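# Put phone on comic book and laptop on stand

## Task

Get the phone lying flat with all of it resting on the comic book, and get the closed laptop sitting on the laptop stand with its top surface facing up and one of its long edges butted against the stand's lips; at the end neither gripper may be in contact with the phone or the laptop.

## Robot and tools

Robot: two arms, left_arm and right_arm, each ending in a two-finger parallel gripper. Two head cameras, cam_head_left and cam_head_right, each give 896x504 images.

Frame: every printed hand position, orientation, velocity and target is in the scene frame. Its origin sits at table-top height, halfway between the two arms' nominal bases. +z points up, +x points out across the table, and left_arm is on the +y side. Camera image sides do not match arm names. The real bases sit a little off their nominal spots; a BASES line, if present, gives their calibrated places. Printed hand pose can be wrong by a few centimetres, more at long reach. The gripper's fingers point along its own +z and open and close along its own y. end_effector_position is the point between the finger pads, roughly 1 cm short of the tips.

The 14-number row: one flat list covers both arms. Order: dx, dy, dz, rx, ry, rz, opening for left_arm, then the same seven for right_arm. All values lie in -1 to 1. The six pose numbers are offsets, not poses: they are measured along scene axes from that arm's Hand target as it was when the action or move began, and rotation is about the Hand target's position. Scale: 1.0 equals 0.6 m for dx, dy, dz and 180 degrees for rx, ry, rz; the three rotation numbers form one rotation vector. A translation longer than 1.0 in total gets shortened along its direction. Opening is absolute, not an offset: +1 is fully open (0.094 m), -1 is closed. Sending zeros for an arm's six pose numbers re-commands its current Hand target; a 0 in the opening slot is a real command (half open), so repeat the present opening to leave a gripper alone.

execute_actions(actions, cameras): actions is a list of actions; each action is a table of 1 to 15 rows, each row lasting one 1/30 s step, and a short table repeats its last row to fill 15 steps. Every row in an action counts from the action's starting Hand target, while each new action starts from the Hand target as it then stands, so repeating the same offset keeps moving further. An empty list just returns state and images.

move(target, speed, blend, opening_speed, blocking, cameras): straight-line paths for both grippers. target is one 14-number row, or a list of up to 15 rows, all offsets from the same starting Hand targets (not chained). speed is in m/s, 0.002 to 0.5, default 0.25, rotation capped at twice that in rad/s; one value or one per target. blend (m) rounds corners in a list. opening_speed (at least 0.2 per second on the -1..1 scale) ramps the fingers; use it near its minimum to close gently. blocking=false returns early while the move continues. Paths do not avoid obstacles or the other arm; grippers lag and overshoot more when fast or nearly straight. Don't route a gripper close past its own base; go around it. The result adds a move: line, e.g. done, off_target, moving, held or fault, plus limits such as paced (pose clipped) or held (steps withheld by a check). Done means within 10 mm and 2 degrees at rest; it says nothing about contact.

wait(seconds 0 to 10, cameras): let time pass holding commands. stop(cameras): brake a running move. zoom_image(camera, region [x0, y0, x1, y1] pixels, at most 504x504): enlarge part of that camera's latest image. finished_scene(scene): ends the current scene with its number; irreversible, so only call it once the phone and laptop are placed and released.

Results: each gripper's end_effector_position (m) and end_effector_quat_wxyz, Hand target (last commanded pose after clipping, the base for next offsets), Tool commands, Joint positions (last number is measured finger opening in m), joint velocities ("within noise" means still), joint torques (third and fourth wrap at ±28 N m), grip_measured (opening on the -1..1 scale, reads slightly wide when empty and a few mm narrow on a squeezed hard part), and grip_effort_nm (gripper motor effort, negative closing; not a pad force). Per step the commanded pose is clipped to 100 mm and 20 degrees from the measured pose, so big offsets take several actions. Grippers may rest a centimetre or more short because of friction and weight; resend the shortfall as an offset. To release a push or a dragged target, command back beyond the gripper.

Gripping: fingers go to the commanded grip_measured value until force-limited; to grasp firmly command about 0.05 below the touch reading (more for small or round parts). Release by commanding well above grip_measured. Random tugs can hit held parts or loose objects.

Avoid: dropping or releasing moving objects, fast impacts, hard presses, anything leaving the table (that fails the task), arms colliding with each other. Holding loads, stretched arms or pushing into unreachable poses heats motors; a MOTOR HOT line warns, and an OVER-TEMPERATURE FAULT drops that arm for 30 s or more. Joint ranges (rad): waist ±2.880, shoulder 0 to 3.142, elbow 0 to 3.019, wrist pitch -1.693 to 1.571, wrist yaw ±1.571, wrist roll ±2.094.

Each tool is called after "Emit:" as name(argument=value, ...), one argument or row to a line, values as JSON.

## Session

Emit:
execute_actions(
  actions=[],
)

Scene clock: 0.00 s.
left_arm: end_effector_position=(+0.4917, +0.7724, +0.2723) grip_measured=+1.000 grip_effort_nm=n/a end_effector_quat_wxyz=(+0.538, +0.343, +0.763, +0.102) | right_arm: end_effector_position=(+0.0817, -0.5453, +0.1551) grip_measured=+1.000 grip_effort_nm=n/a end_effector_quat_wxyz=(-0.018, +0.931, +0.365, +0.017)
Joint positions: left_arm=[1.045 1.959 1.826 -0.901 1.086 1.589 0.094] | right_arm=[-1.159 1.068 0.818 -1.355 -0.035 1.239 0.094]
Joint velocities: within noise
Joint torques (N m): no reading
Motor temperatures (°C): left_arm=[23 25 27 24 28 25 28] | right_arm=[27 30 27 25 24 24 25]
Heat: left arm: hottest wrist yaw 28 °C; right arm: hottest shoulder 30 °C.
Hand target: left_arm +0.4939, +0.7763, +0.2941; +0.539, +0.352, +0.755, +0.121 | right_arm +0.0849, -0.5527, +0.1634; -0.006, +0.931, +0.366, +0.017
Tool commands: left_gripper/opening=+1.0 right_gripper/opening=+1.0

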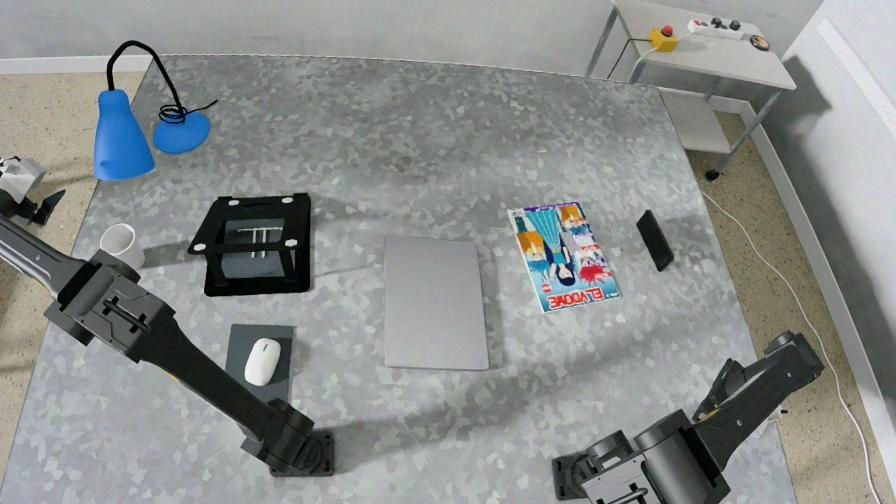

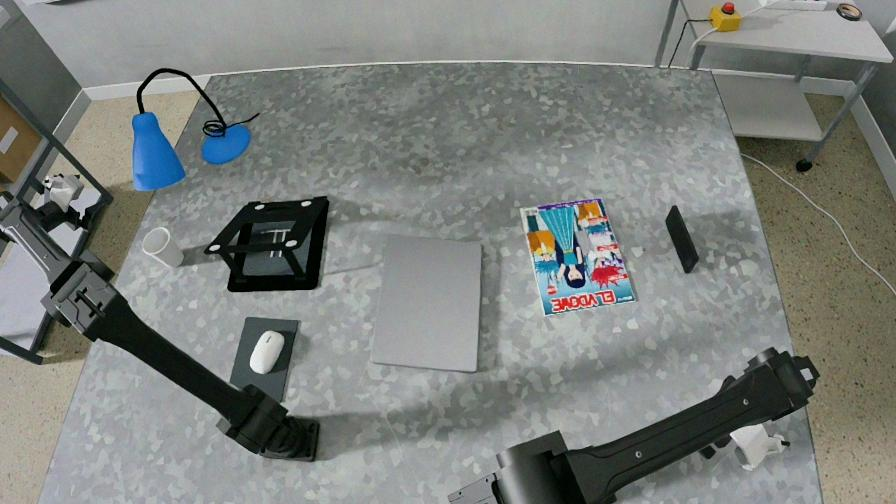

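Emit:
zoom_image(
  camera="cam_head_left",
  region=[170, 170, 340, 310],
)

Emit:
zoom_image(
  camera="cam_head_right",
  region=[190, 180, 350, 310],
)

Emit:
zoom_image(
  camera="cam_head_left",
  region=[500, 190, 700, 320],
)

Emit:
zoom_image(
  camera="cam_head_right",
  region=[510, 190, 710, 320],
)

Emit:
zoom_image(
  camera="cam_head_left",
  region=[360, 220, 510, 390],
)

Scaled by 2.965.

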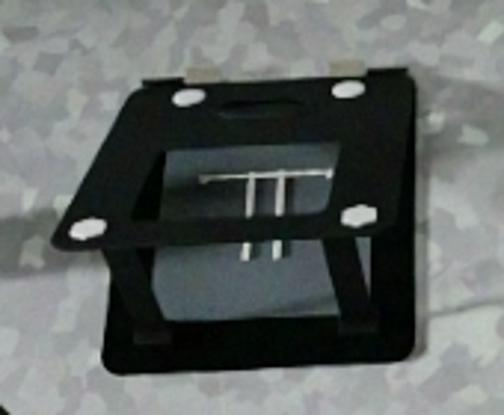

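Scaled by 3.150.

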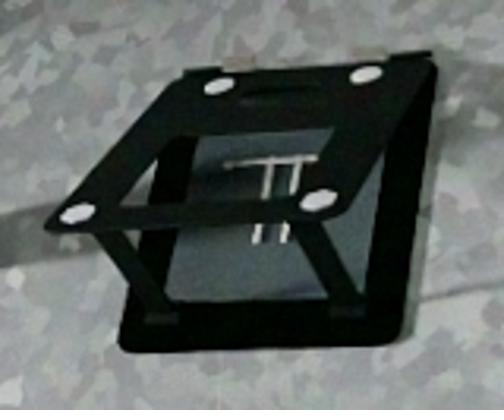

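Scaled by 2.520.

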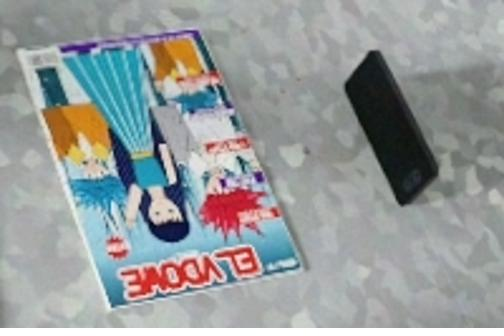

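Scaled by 2.520.

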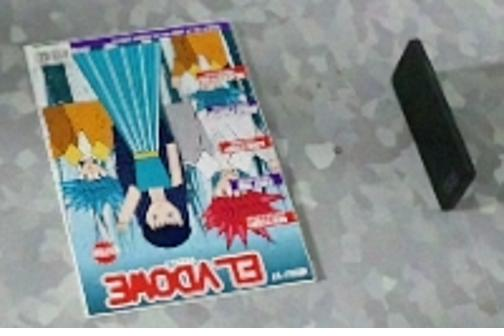

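Scaled by 2.965.

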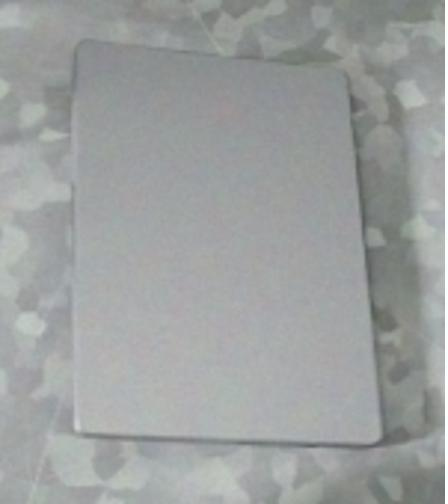

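Emit:
move(
  target=[0,0,0,0,0,0,1,0.65,0.08,0.15,0,0,-0.24,1],
)

Scene clock: 36.17 s.
left_arm: end_effector_position=(+0.4918, +0.7724, +0.2720) grip_measured=+1.000 grip_effort_nm=0.022 end_effector_quat_wxyz=(+0.538, +0.343, +0.763, +0.102) | right_arm: end_effector_position=(+0.4584, -0.5004, +0.2447) grip_measured=+1.000 grip_effort_nm=-0.012 end_effector_quat_wxyz=(-0.109, +0.947, +0.297, +0.062)
Joint positions: left_arm=[1.045 1.959 1.826 -0.901 1.086 1.589 0.094] | right_arm=[-0.457 1.745 1.728 -1.614 -0.243 2.075 0.094]
Joint velocities: within noise
Joint torques (N m): left_arm=[-1.38 -23.65 13.85 1.17 0.53 -0.03] | right_arm=[0.85 -17.2 12.56 -0.66 -0.13 0.23]
Motor temperatures (°C): left_arm=[23 28 31 24 28 24 27] | right_arm=[27 31 34 25 24 24 25]
Heat: left arm: hottest elbow 31 °C; right arm: hottest elbow 34 °C.
Hand target: left_arm +0.4939, +0.7764, +0.2939; +0.539, +0.352, +0.755, +0.121 | right_arm +0.4749, -0.5048, +0.2535; -0.050, +0.988, +0.139, +0.040
Off the commanded pose: left_arm 0.023 m, 3 deg | right_arm 0.019 m, 38 deg; orientation clipped.
joint sent to its limit (right arm) — joint 6 (wrist roll), upper limit. The joint targets are off in orientation, not in position.
move: off_target (left_arm, right_arm); limits=paced

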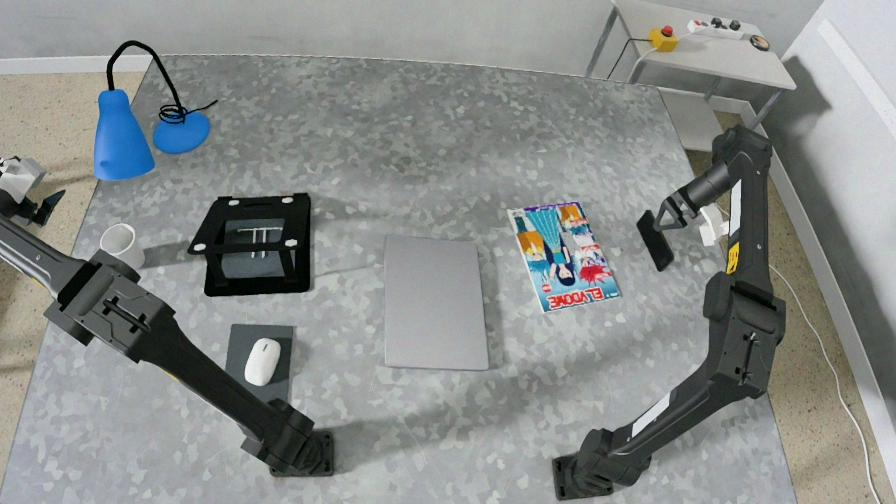

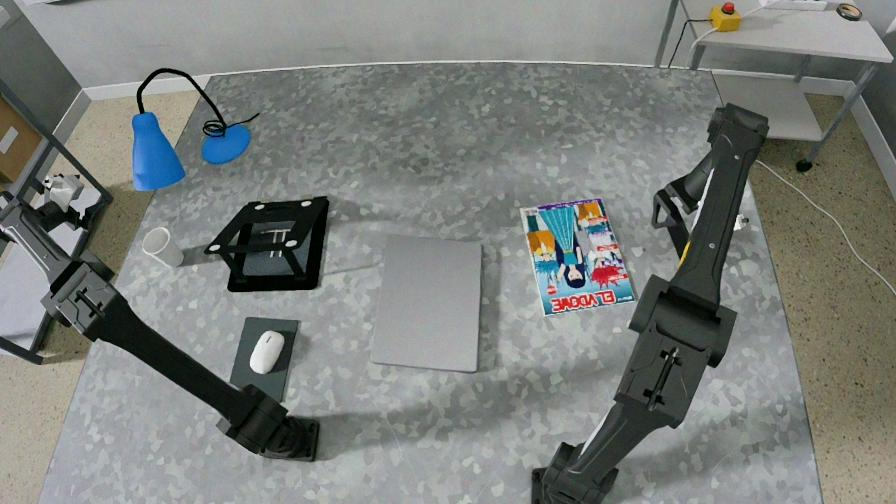

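Emit:
move(
  target=[0,0,0,0,0,0,1,0,0,-0.1,-0.037,-0.046,0.91,0.3],
  speed=0.4,
)

Emit:
zoom_image(
  camera="cam_head_left",
  region=[560, 110, 800, 310],
)

Emit:
zoom_image(
  camera="cam_head_right",
  region=[560, 110, 800, 310],
)

Scene clock: 45.97 s.
left_arm: end_effector_position=(+0.4918, +0.7724, +0.2720) grip_measured=+1.000 grip_effort_nm=0.027 end_effector_quat_wxyz=(+0.538, +0.343, +0.763, +0.102) | right_arm: end_effector_position=(+0.4753, -0.5113, +0.1879) grip_measured=+0.301 grip_effort_nm=-0.081 end_effector_quat_wxyz=(-0.008, +0.008, +1.000, +0.002)
Joint positions: left_arm=[1.045 1.959 1.826 -0.901 1.086 1.589 0.094] | right_arm=[-0.385 1.785 1.648 -1.449 0.002 -0.364 0.061]
Joint velocities: within noise
Joint torques (N m): left_arm=[-2.2 -23 13.74 1.16 0.54 -0.05] | right_arm=[1.32 -22.07 7.2 0.42 -0.06 0.1]
Motor temperatures (°C): left_arm=[23 29 31 24 28 24 27] | right_arm=[27 32 34 25 24 24 25]
Heat: left arm: hottest elbow 31 °C; right arm: hottest elbow 34 °C.
Hand target: left_arm +0.4939, +0.7764, +0.2939; +0.539, +0.352, +0.755, +0.121 | right_arm +0.4749, -0.5046, +0.1935; +0.001, -0.001, +1.000, +0.000
Off the commanded pose: left_arm 0.022 m, 3 deg | right_arm 0.009 m, 1 deg.
move: off_target (left_arm)

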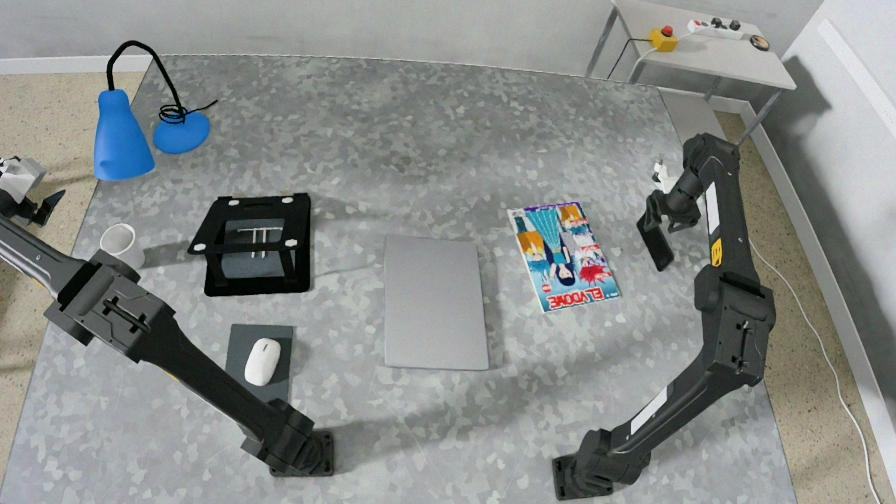

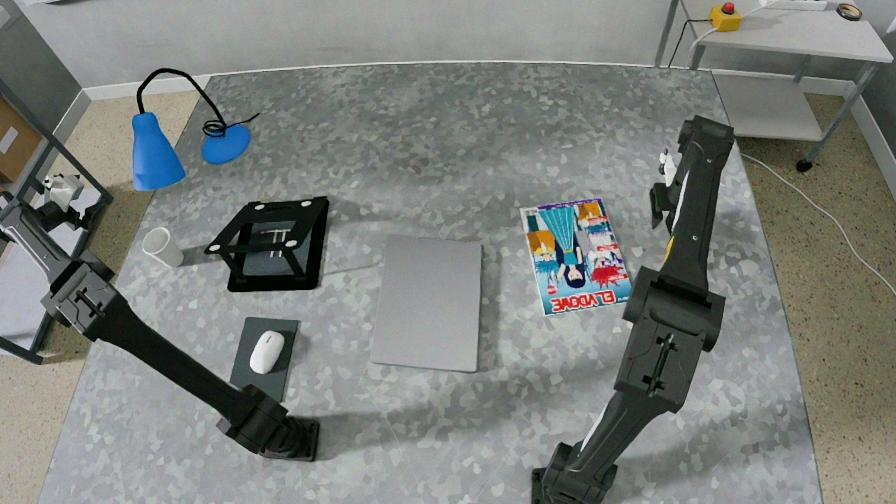

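Scaled by 2.100.

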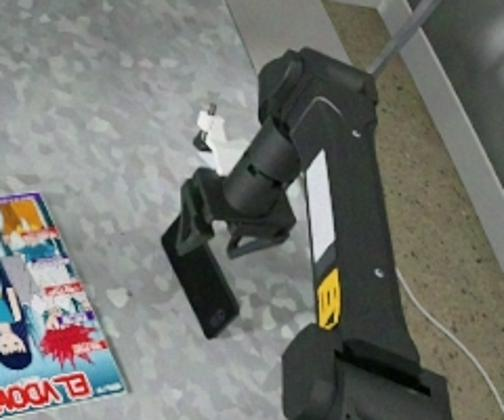

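Scaled by 2.100.

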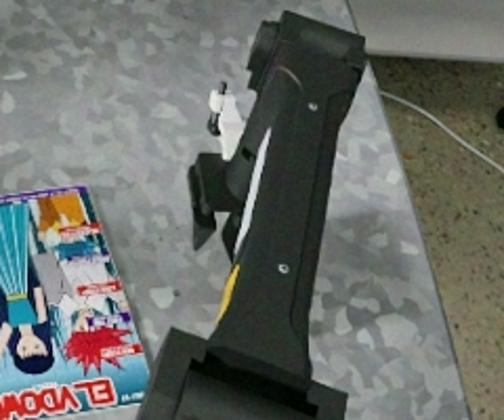

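Emit:
move(
  target=[0,0,0,0,0,0,1,0,-0.07,-0.1,0,0,0,0.5],
)

Emit:
zoom_image(
  camera="cam_head_left",
  region=[600, 150, 740, 290],
)

Emit:
zoom_image(
  camera="cam_head_right",
  region=[600, 150, 740, 290],
)

Scene clock: 53.50 s.
left_arm: end_effector_position=(+0.4918, +0.7724, +0.2720) grip_measured=+1.000 grip_effort_nm=0.022 end_effector_quat_wxyz=(+0.538, +0.343, +0.763, +0.102) | right_arm: end_effector_position=(+0.4758, -0.5450, +0.1513) grip_measured=+0.499 grip_effort_nm=0.066 end_effector_quat_wxyz=(+0.012, +0.001, +1.000, -0.006)
Joint positions: left_arm=[1.045 1.959 1.826 -0.901 1.086 1.589 0.094] | right_arm=[-0.441 1.811 1.587 -1.32 0.001 -0.434 0.07]
Joint velocities: within noise
Joint torques (N m): left_arm=[-0.97 -23.77 13.76 1.1 0.53 0] | right_arm=[0.32 -19.19 7.42 0.54 -0.04 0.08]
Motor temperatures (°C): left_arm=[23 29 32 24 28 24 27] | right_arm=[27 32 34 25 24 24 25]
Heat: left arm: hottest elbow 32 °C; right arm: hottest elbow 34 °C.
Hand target: left_arm +0.4939, +0.7764, +0.2939; +0.539, +0.352, +0.755, +0.121 | right_arm +0.4749, -0.5468, +0.1336; +0.001, -0.001, +1.000, +0.000
Off the commanded pose: left_arm 0.022 m, 3 deg | right_arm 0.018 m, 1 deg.
move: off_target (left_arm, right_arm)

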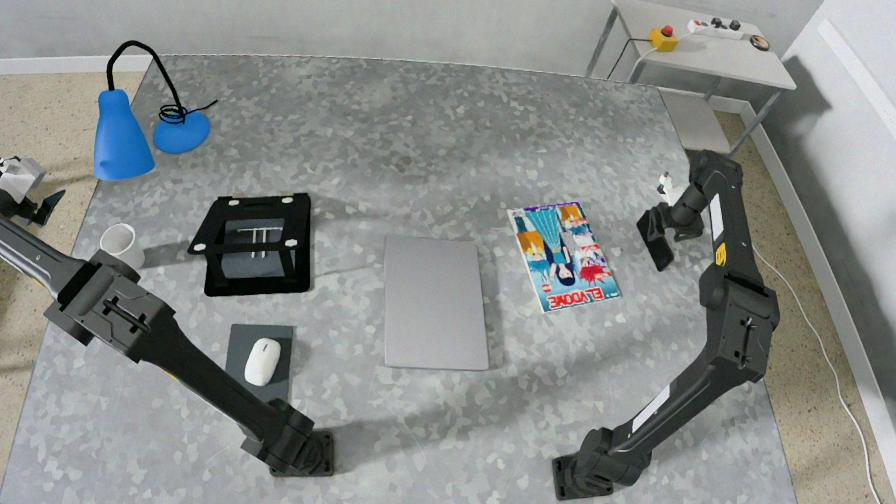

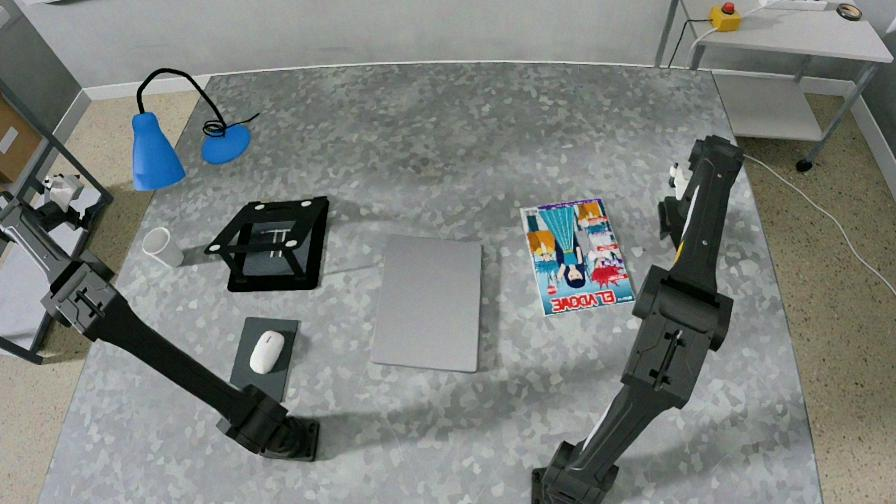

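Scaled by 3.600.

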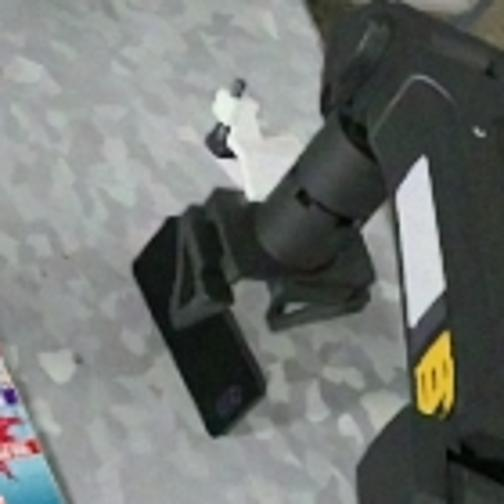

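Scaled by 3.600.

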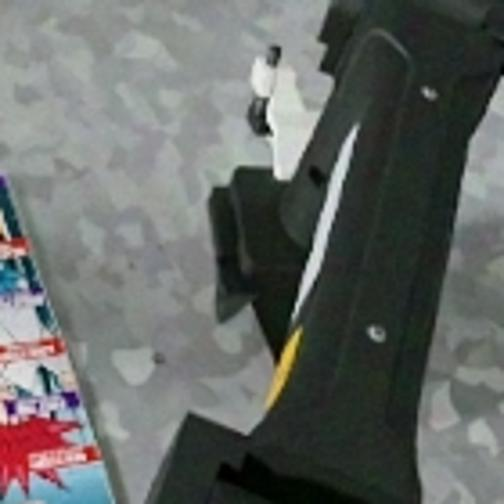

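Emit:
move(
  target=[0,0,0,0,0,0,1,0.11,-0.1,0.0,0,0,0,0.7],
)

Emit:
zoom_image(
  camera="cam_head_left",
  region=[600, 150, 740, 290],
)

Emit:
zoom_image(
  camera="cam_head_right",
  region=[600, 150, 740, 290],
)

Scene clock: 60.43 s.
left_arm: end_effector_position=(+0.4918, +0.7724, +0.2720) grip_measured=+1.000 grip_effort_nm=0.022 end_effector_quat_wxyz=(+0.538, +0.343, +0.763, +0.102) | right_arm: end_effector_position=(+0.5277, -0.5957, +0.1310) grip_measured=+0.699 grip_effort_nm=0.066 end_effector_quat_wxyz=(-0.007, +0.000, +1.000, +0.003)
Joint positions: left_arm=[1.045 1.959 1.826 -0.901 1.086 1.589 0.094] | right_arm=[-0.479 2.036 1.874 -1.423 0.001 -0.475 0.08]
Joint velocities: within noise
Joint torques (N m): left_arm=[-0.97 -23.88 13.65 1.09 0.5 -0.05] | right_arm=[0.09 -21.6 12.55 -0.2 -0.05 0.07]
Motor temperatures (°C): left_arm=[23 29 32 24 28 24 27] | right_arm=[27 32 34 25 24 24 25]
Heat: left arm: hottest elbow 32 °C; right arm: hottest elbow 34 °C.
Hand target: left_arm +0.4939, +0.7764, +0.2939; +0.539, +0.352, +0.755, +0.121 | right_arm +0.5410, -0.6067, +0.1335; +0.001, -0.001, +1.000, +0.000
Off the commanded pose: left_arm 0.022 m, 3 deg | right_arm 0.017 m, 1 deg.
move: off_target (left_arm, right_arm)

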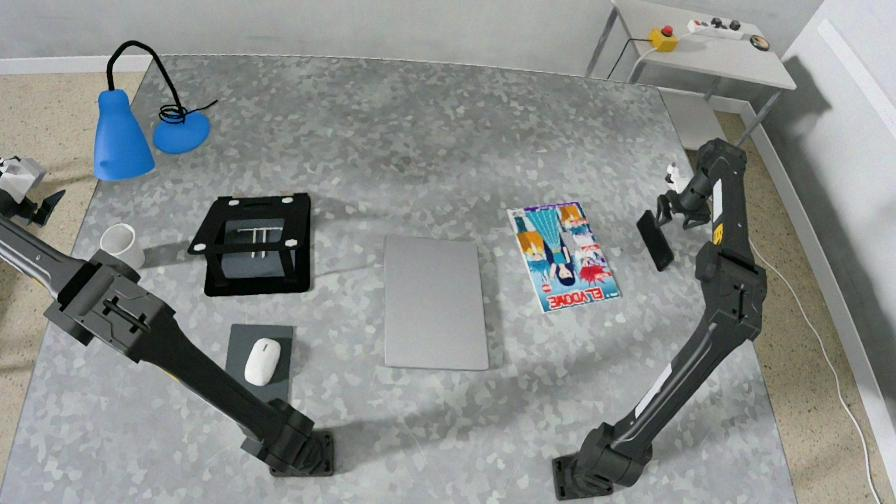

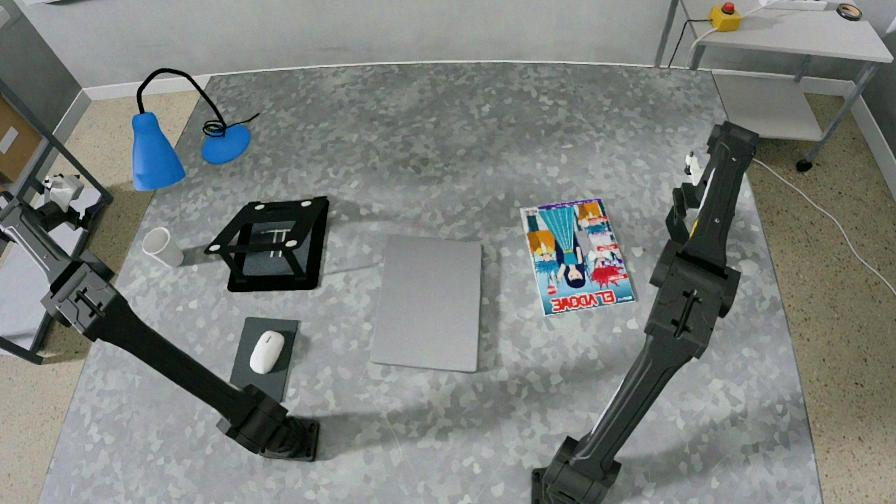

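Scaled by 3.600.

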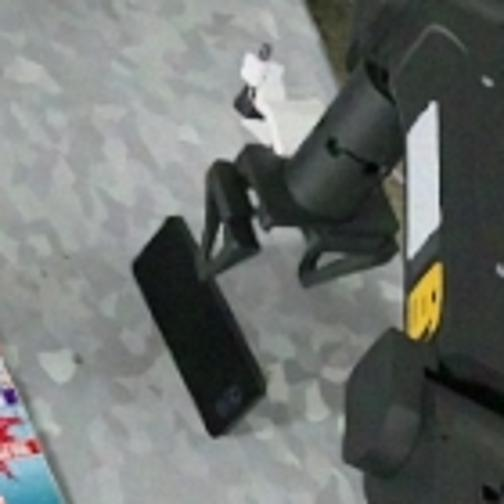

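Scaled by 3.600.

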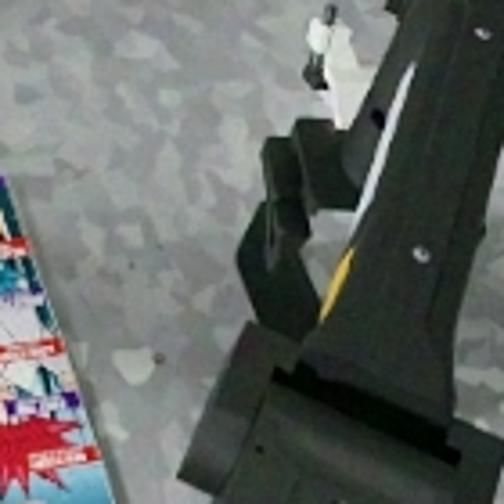

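Emit:
move(
  target=[0,0,0,0,0,0,1,0.085,-0.075,-0.02,0,0,0,0.99],
)

Emit:
zoom_image(
  camera="cam_head_left",
  region=[600, 150, 740, 290],
)

Emit:
zoom_image(
  camera="cam_head_right",
  region=[600, 150, 740, 290],
)

Scene clock: 70.67 s.
left_arm: end_effector_position=(+0.4918, +0.7724, +0.2720) grip_measured=+1.000 grip_effort_nm=0.022 end_effector_quat_wxyz=(+0.538, +0.343, +0.763, +0.102) | right_arm: end_effector_position=(+0.5829, -0.6395, +0.1206) grip_measured=+0.989 grip_effort_nm=0.066 end_effector_quat_wxyz=(-0.007, -0.002, +1.000, +0.003)
Joint positions: left_arm=[1.045 1.959 1.826 -0.901 1.086 1.589 0.094] | right_arm=[-0.499 2.268 2.24 -1.558 0.001 -0.498 0.093]
Joint velocities: within noise
Joint torques (N m): left_arm=[-1.49 -23.24 13.82 1.13 0.5 0] | right_arm=[-0.03 -24.76 12.81 -0.2 -0.05 0.09]
Motor temperatures (°C): left_arm=[23 30 33 24 28 24 27] | right_arm=[27 33 35 25 24 24 25]
Heat: left arm: hottest elbow 33 °C; right arm: hottest elbow 35 °C.
Hand target: left_arm +0.4939, +0.7764, +0.2939; +0.539, +0.352, +0.755, +0.121 | right_arm +0.5918, -0.6518, +0.1214; +0.001, -0.001, +1.000, +0.000
Off the commanded pose: left_arm 0.022 m, 3 deg | right_arm 0.015 m, 1 deg.
move: off_target (left_arm, right_arm)

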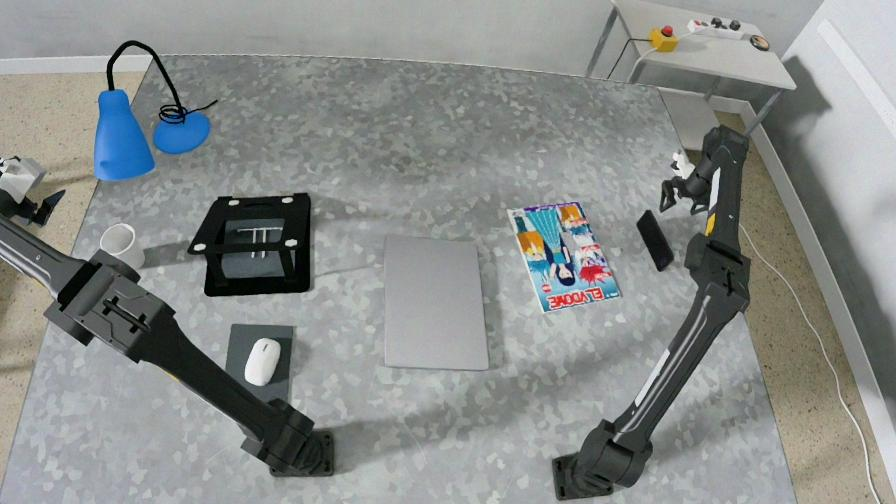

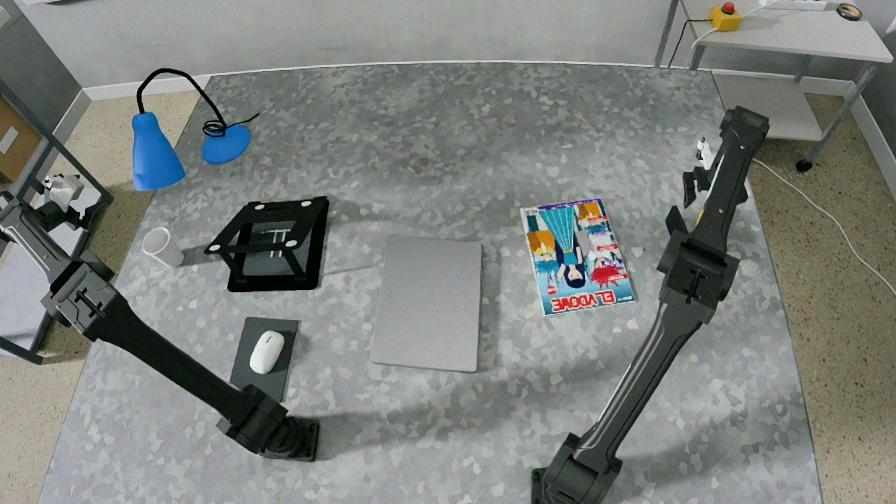

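Scaled by 3.600.

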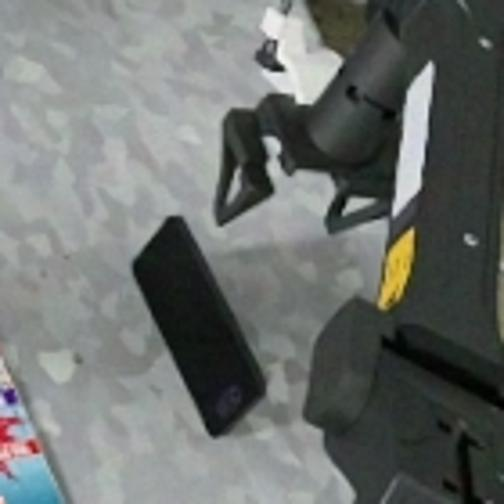

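Scaled by 3.600.

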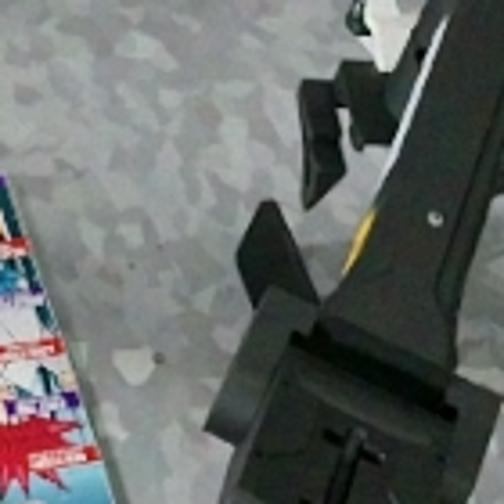

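Emit:
move(
  target=[
    [0,0,0,0,0,0,1,-0.30,0.05,0,0,0,0,0.3],
    [0,0,0,0,0,0,1,-0.30,0.05,-0.135,0,0,0,0.3],
  ],
)

Emit:
zoom_image(
  camera="cam_head_left",
  region=[600, 190, 740, 330],
)

Emit:
zoom_image(
  camera="cam_head_right",
  region=[600, 190, 740, 330],
)

Scene clock: 90.57 s.
left_arm: end_effector_position=(+0.4918, +0.7724, +0.2720) grip_measured=+1.000 grip_effort_nm=0.027 end_effector_quat_wxyz=(+0.538, +0.343, +0.763, +0.102) | right_arm: end_effector_position=(+0.4153, -0.6196, +0.0531) grip_measured=+0.301 grip_effort_nm=-0.081 end_effector_quat_wxyz=(+0.006, -0.001, +1.000, -0.006)
Joint positions: left_arm=[1.045 1.959 1.826 -0.901 1.086 1.589 0.094] | right_arm=[-0.614 1.868 1.395 -1.081 0.002 -0.611 0.061]
Joint velocities: within noise
Joint torques (N m): left_arm=[-1.61 -23.41 13.79 1.16 0.5 -0.05] | right_arm=[-0.03 -19.14 6.93 0.43 -0.08 0.09]
Motor temperatures (°C): left_arm=[23 30 33 24 28 24 27] | right_arm=[27 37 37 25 24 23 25]
Heat: left arm: hottest elbow 33 °C; right arm: hottest shoulder 37 °C.
Hand target: left_arm +0.4939, +0.7764, +0.2939; +0.539, +0.352, +0.755, +0.121 | right_arm +0.4120, -0.6217, +0.0405; +0.001, -0.001, +1.000, +0.000
Off the commanded pose: left_arm 0.022 m, 3 deg | right_arm 0.013 m, 1 deg.
move: off_target (left_arm, right_arm)

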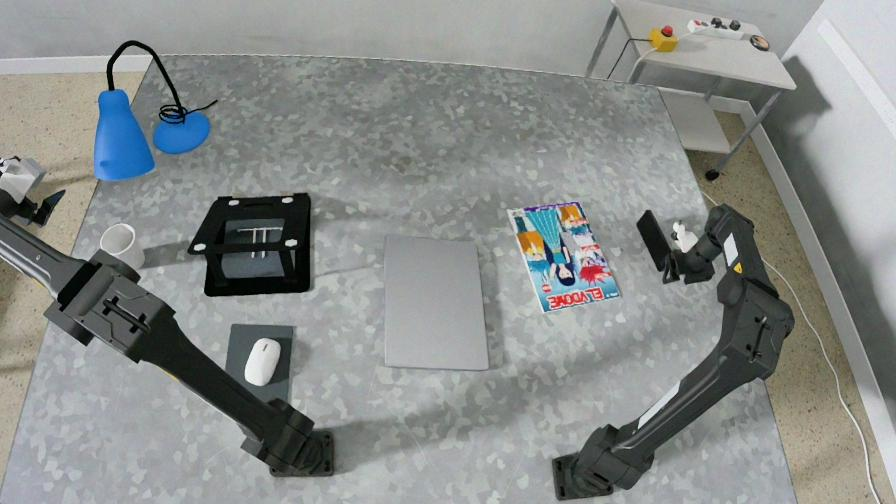

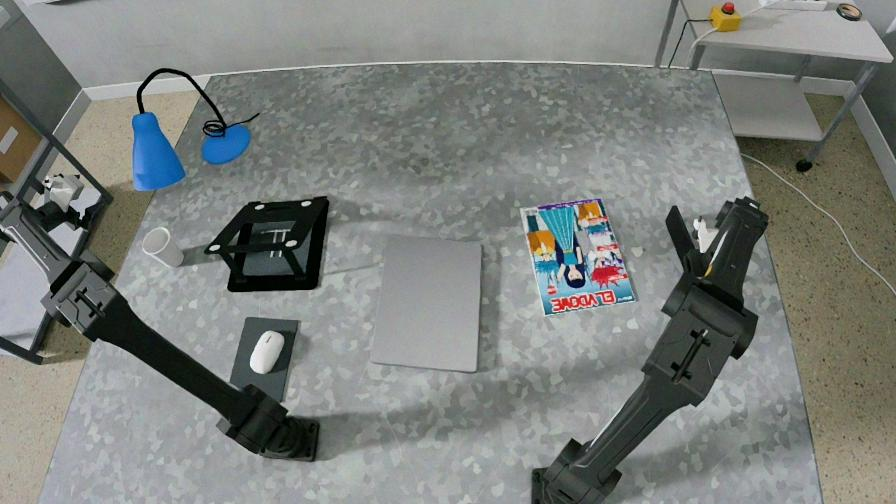

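Scaled by 3.600.

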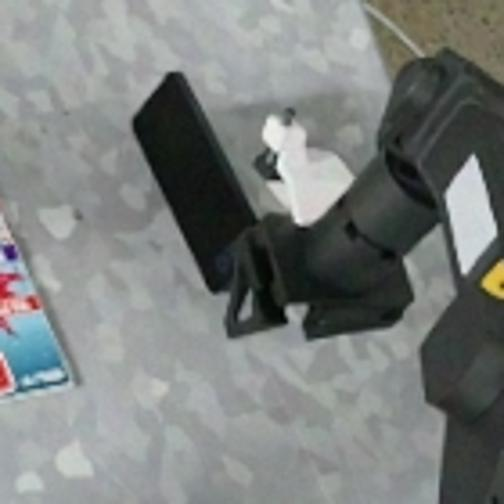

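Scaled by 3.600.

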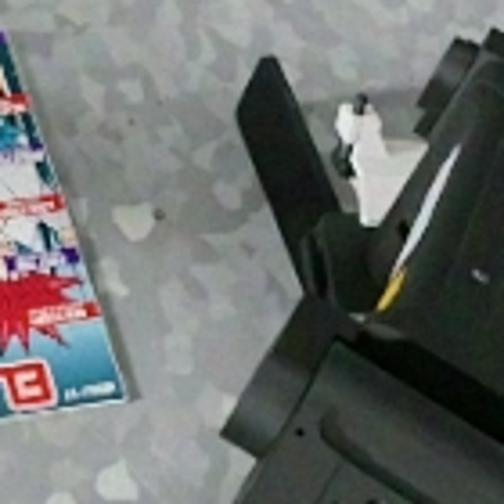

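Emit:
move(
  target=[
    [0,0,0,0,0,0,1,0,0,0.15,0,0,0,0.99],
    [0,0,0,0,0,0,1,0.197,0.035,0.15,0,0,0.072,0.99],
  ],
)

Emit:
zoom_image(
  camera="cam_head_left",
  region=[600, 150, 740, 290],
)

Emit:
zoom_image(
  camera="cam_head_right",
  region=[600, 150, 740, 290],
)

Scene clock: 96.80 s.
left_arm: end_effector_position=(+0.4918, +0.7724, +0.2720) grip_measured=+1.000 grip_effort_nm=0.022 end_effector_quat_wxyz=(+0.538, +0.343, +0.763, +0.102) | right_arm: end_effector_position=(+0.5160, -0.5910, +0.1214) grip_measured=+0.989 grip_effort_nm=0.061 end_effector_quat_wxyz=(-0.010, -0.112, +0.994, +0.007)
Joint positions: left_arm=[1.045 1.959 1.826 -0.901 1.086 1.589 0.094] | right_arm=[-0.482 2.013 1.811 -1.394 0 -0.701 0.093]
Joint velocities: within noise
Joint torques (N m): left_arm=[-1.2 -23.65 13.75 1.25 0.55 -0.07] | right_arm=[0.32 -23 12.22 -0.18 -0.03 0.12]
Motor temperatures (°C): left_arm=[23 30 33 24 28 24 27] | right_arm=[27 37 38 25 24 23 25]
Heat: left arm: hottest elbow 33 °C; right arm: hottest elbow 38 °C.
Hand target: left_arm +0.4939, +0.7764, +0.2939; +0.539, +0.352, +0.755, +0.121 | right_arm +0.5301, -0.6008, +0.1304; +0.001, -0.114, +0.993, +0.000
Off the commanded pose: left_arm 0.022 m, 3 deg | right_arm 0.019 m, 2 deg.
move: off_target (left_arm, right_arm)

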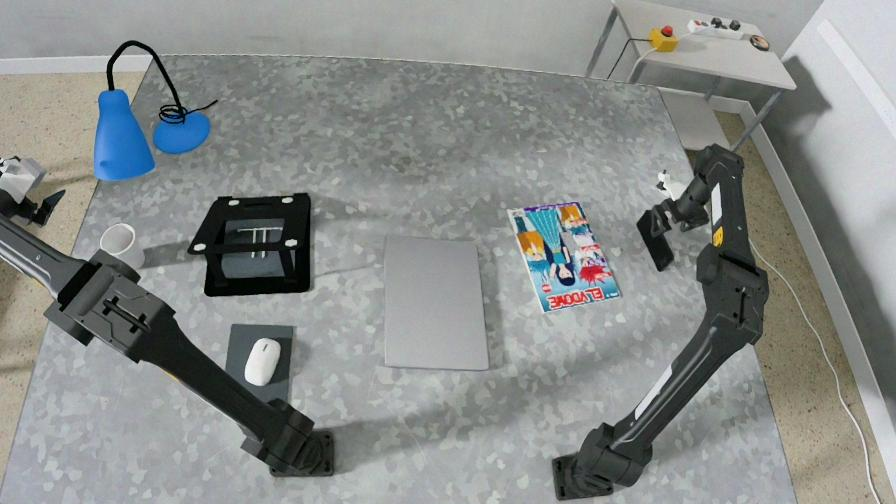

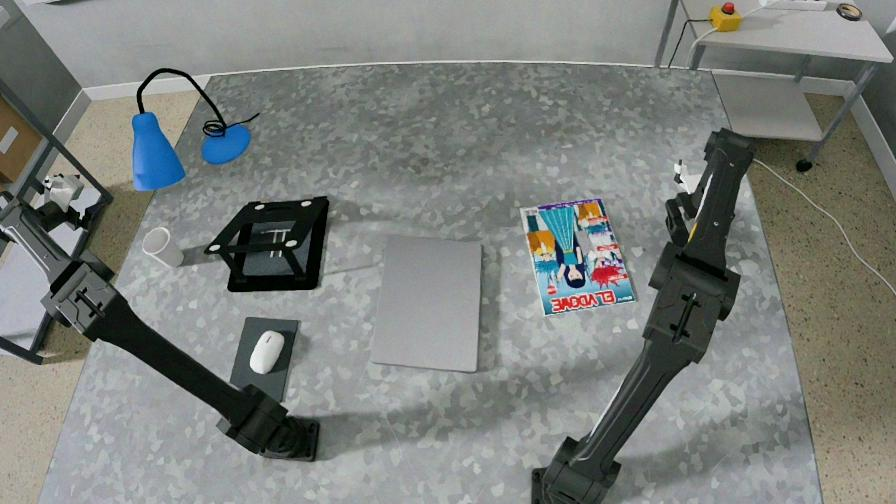

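Scaled by 3.600.

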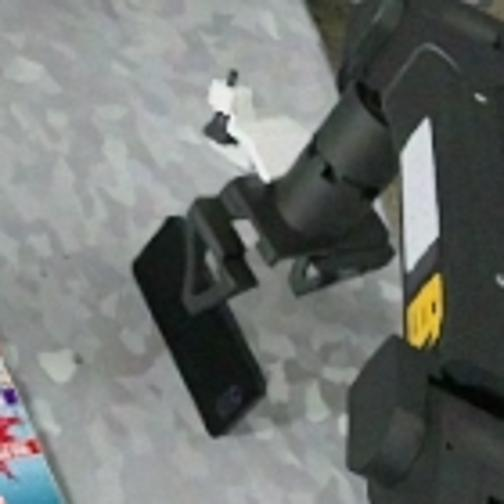

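Scaled by 3.600.

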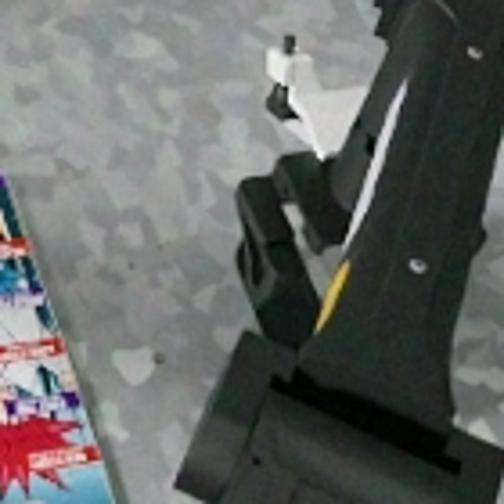

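Emit:
move(
  target=[0,0,0,0,0,0,1,0.04,-0.012,-0.10,0,0,0,0.99],
  speed=0.12,
)

Emit:
zoom_image(
  camera="cam_head_left",
  region=[600, 170, 740, 310],
)

Emit:
zoom_image(
  camera="cam_head_right",
  region=[600, 170, 740, 310],
)

Scene clock: 100.63 s.
left_arm: end_effector_position=(+0.4918, +0.7724, +0.2720) grip_measured=+1.000 grip_effort_nm=0.027 end_effector_quat_wxyz=(+0.538, +0.343, +0.763, +0.102) | right_arm: end_effector_position=(+0.5334, -0.6000, +0.0629) grip_measured=+0.989 grip_effort_nm=0.061 end_effector_quat_wxyz=(-0.018, -0.112, +0.993, +0.012)
Joint positions: left_arm=[1.045 1.959 1.826 -0.901 1.086 1.589 0.094] | right_arm=[-0.482 2.121 1.831 -1.324 0 -0.701 0.093]
Joint velocities: within noise
Joint torques (N m): left_arm=[-2.02 -23.12 13.71 1.01 0.48 -0.05] | right_arm=[0.73 -23.77 11.88 0.36 -0.04 0.15]
Motor temperatures (°C): left_arm=[23 30 34 24 28 24 27] | right_arm=[27 37 38 25 24 23 25]
Heat: left arm: hottest elbow 34 °C; right arm: hottest elbow 38 °C.
Hand target: left_arm +0.4939, +0.7764, +0.2939; +0.539, +0.352, +0.755, +0.121 | right_arm +0.5541, -0.6080, +0.0704; +0.001, -0.114, +0.993, +0.000
Off the commanded pose: left_arm 0.022 m, 3 deg | right_arm 0.023 m, 3 deg.
move: off_target (left_arm, right_arm)

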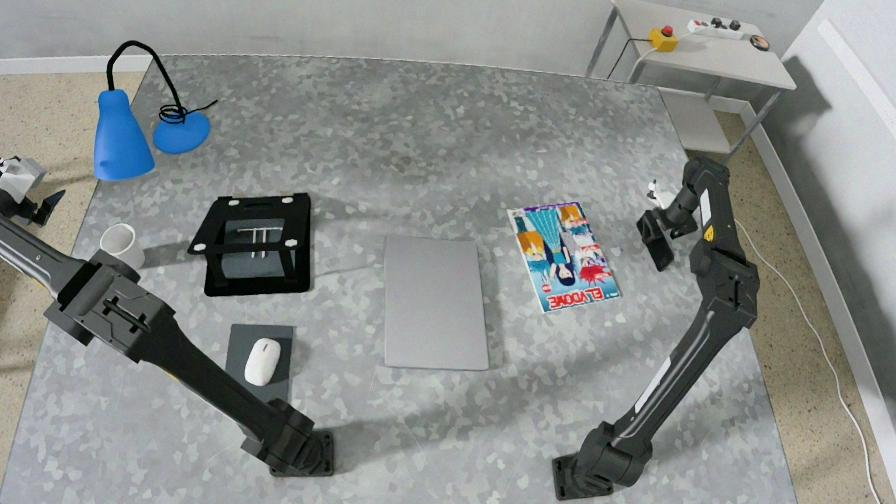

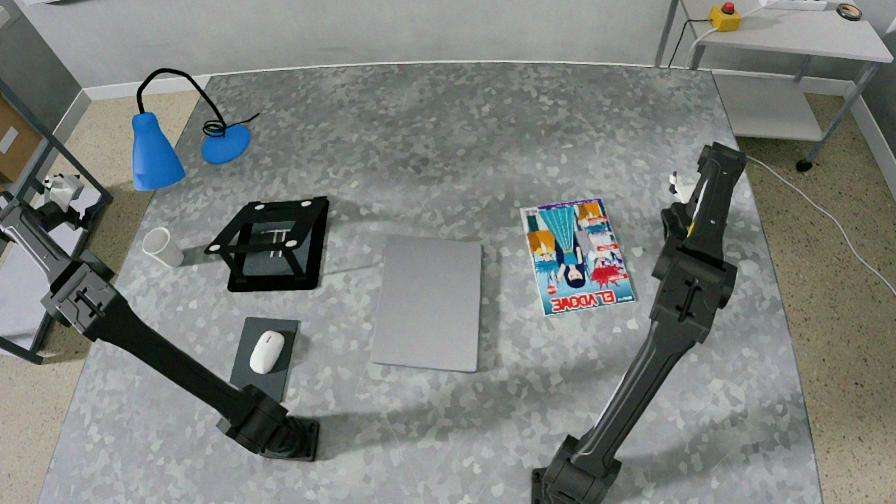

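Scaled by 3.600.

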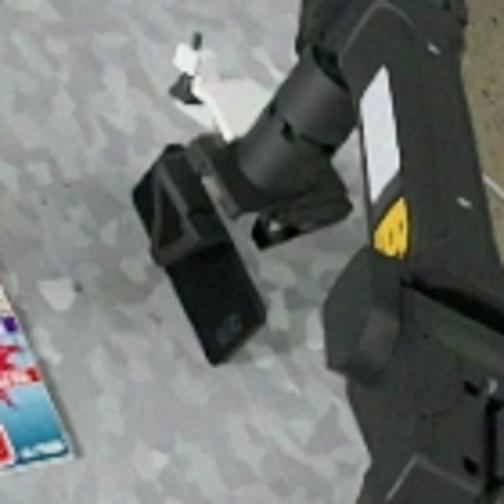

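Scaled by 3.600.

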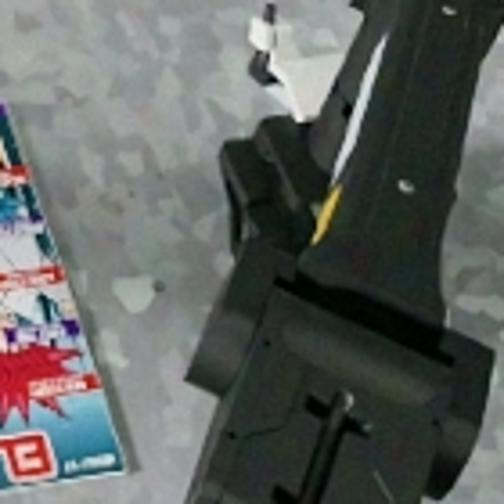

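Emit:
move(
  target=[0,0,0,0,0,0,1,-0.015,0,-0.035,0,0,0,-0.95],
  opening_speed=0.5,
  speed=0.1,
)

Emit:
zoom_image(
  camera="cam_head_left",
  region=[600, 170, 740, 310],
)

Scene clock: 106.77 s.
left_arm: end_effector_position=(+0.4918, +0.7724, +0.2720) grip_measured=+1.000 grip_effort_nm=0.022 end_effector_quat_wxyz=(+0.538, +0.343, +0.763, +0.102) | right_arm: end_effector_position=(+0.5461, -0.6062, +0.0627) grip_measured=-0.844 grip_effort_nm=-1.018 end_effector_quat_wxyz=(+0.006, -0.112, +0.994, -0.003)
Joint positions: left_arm=[1.045 1.959 1.826 -0.901 1.086 1.589 0.094] | right_arm=[-0.482 2.121 1.831 -1.267 -0.002 -0.701 0.007]
Joint velocities: within noise
Joint torques (N m): left_arm=[-1.55 -23.65 13.57 1.14 0.52 -0.04] | right_arm=[0.32 -23.65 7.65 0.47 0.03 0.09]
Motor temperatures (°C): left_arm=[23 30 34 24 28 24 27] | right_arm=[27 36 38 25 24 23 25]
Heat: left arm: hottest elbow 34 °C; right arm: hottest elbow 38 °C.
Hand target: left_arm +0.4939, +0.7764, +0.2939; +0.539, +0.352, +0.755, +0.121 | right_arm +0.5452, -0.6080, +0.0494; +0.001, -0.114, +0.993, +0.000
Off the commanded pose: left_arm 0.022 m, 3 deg | right_arm 0.013 m, 1 deg.
move: off_target (left_arm, right_arm)

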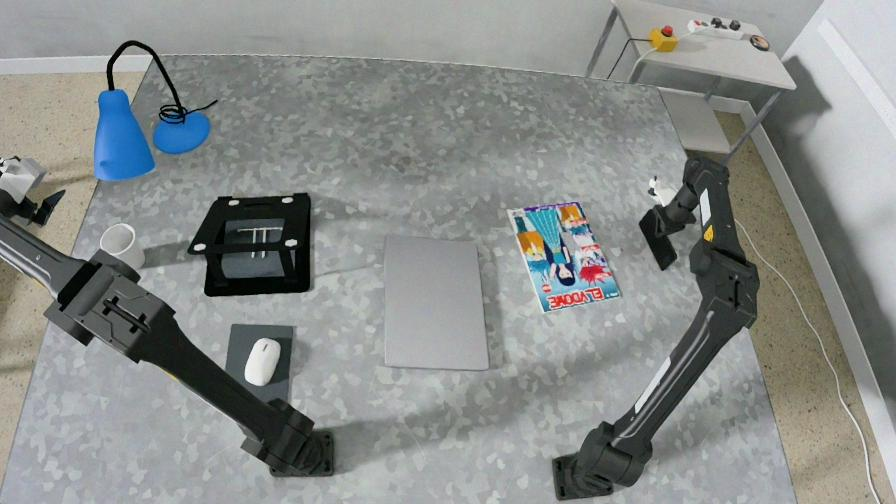

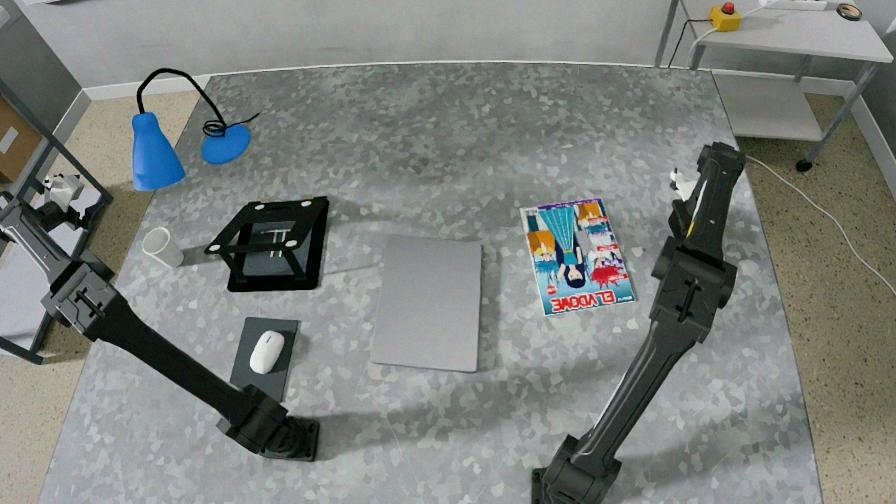

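Scaled by 3.600.

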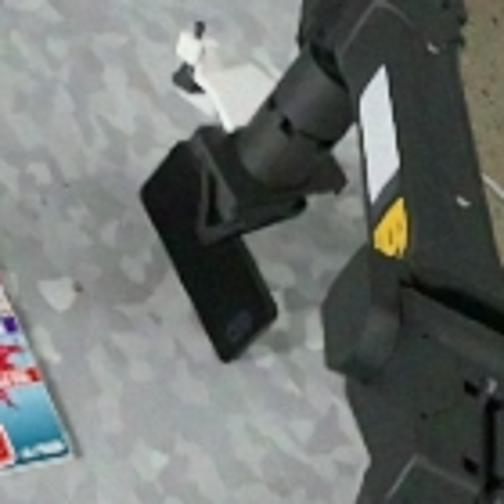

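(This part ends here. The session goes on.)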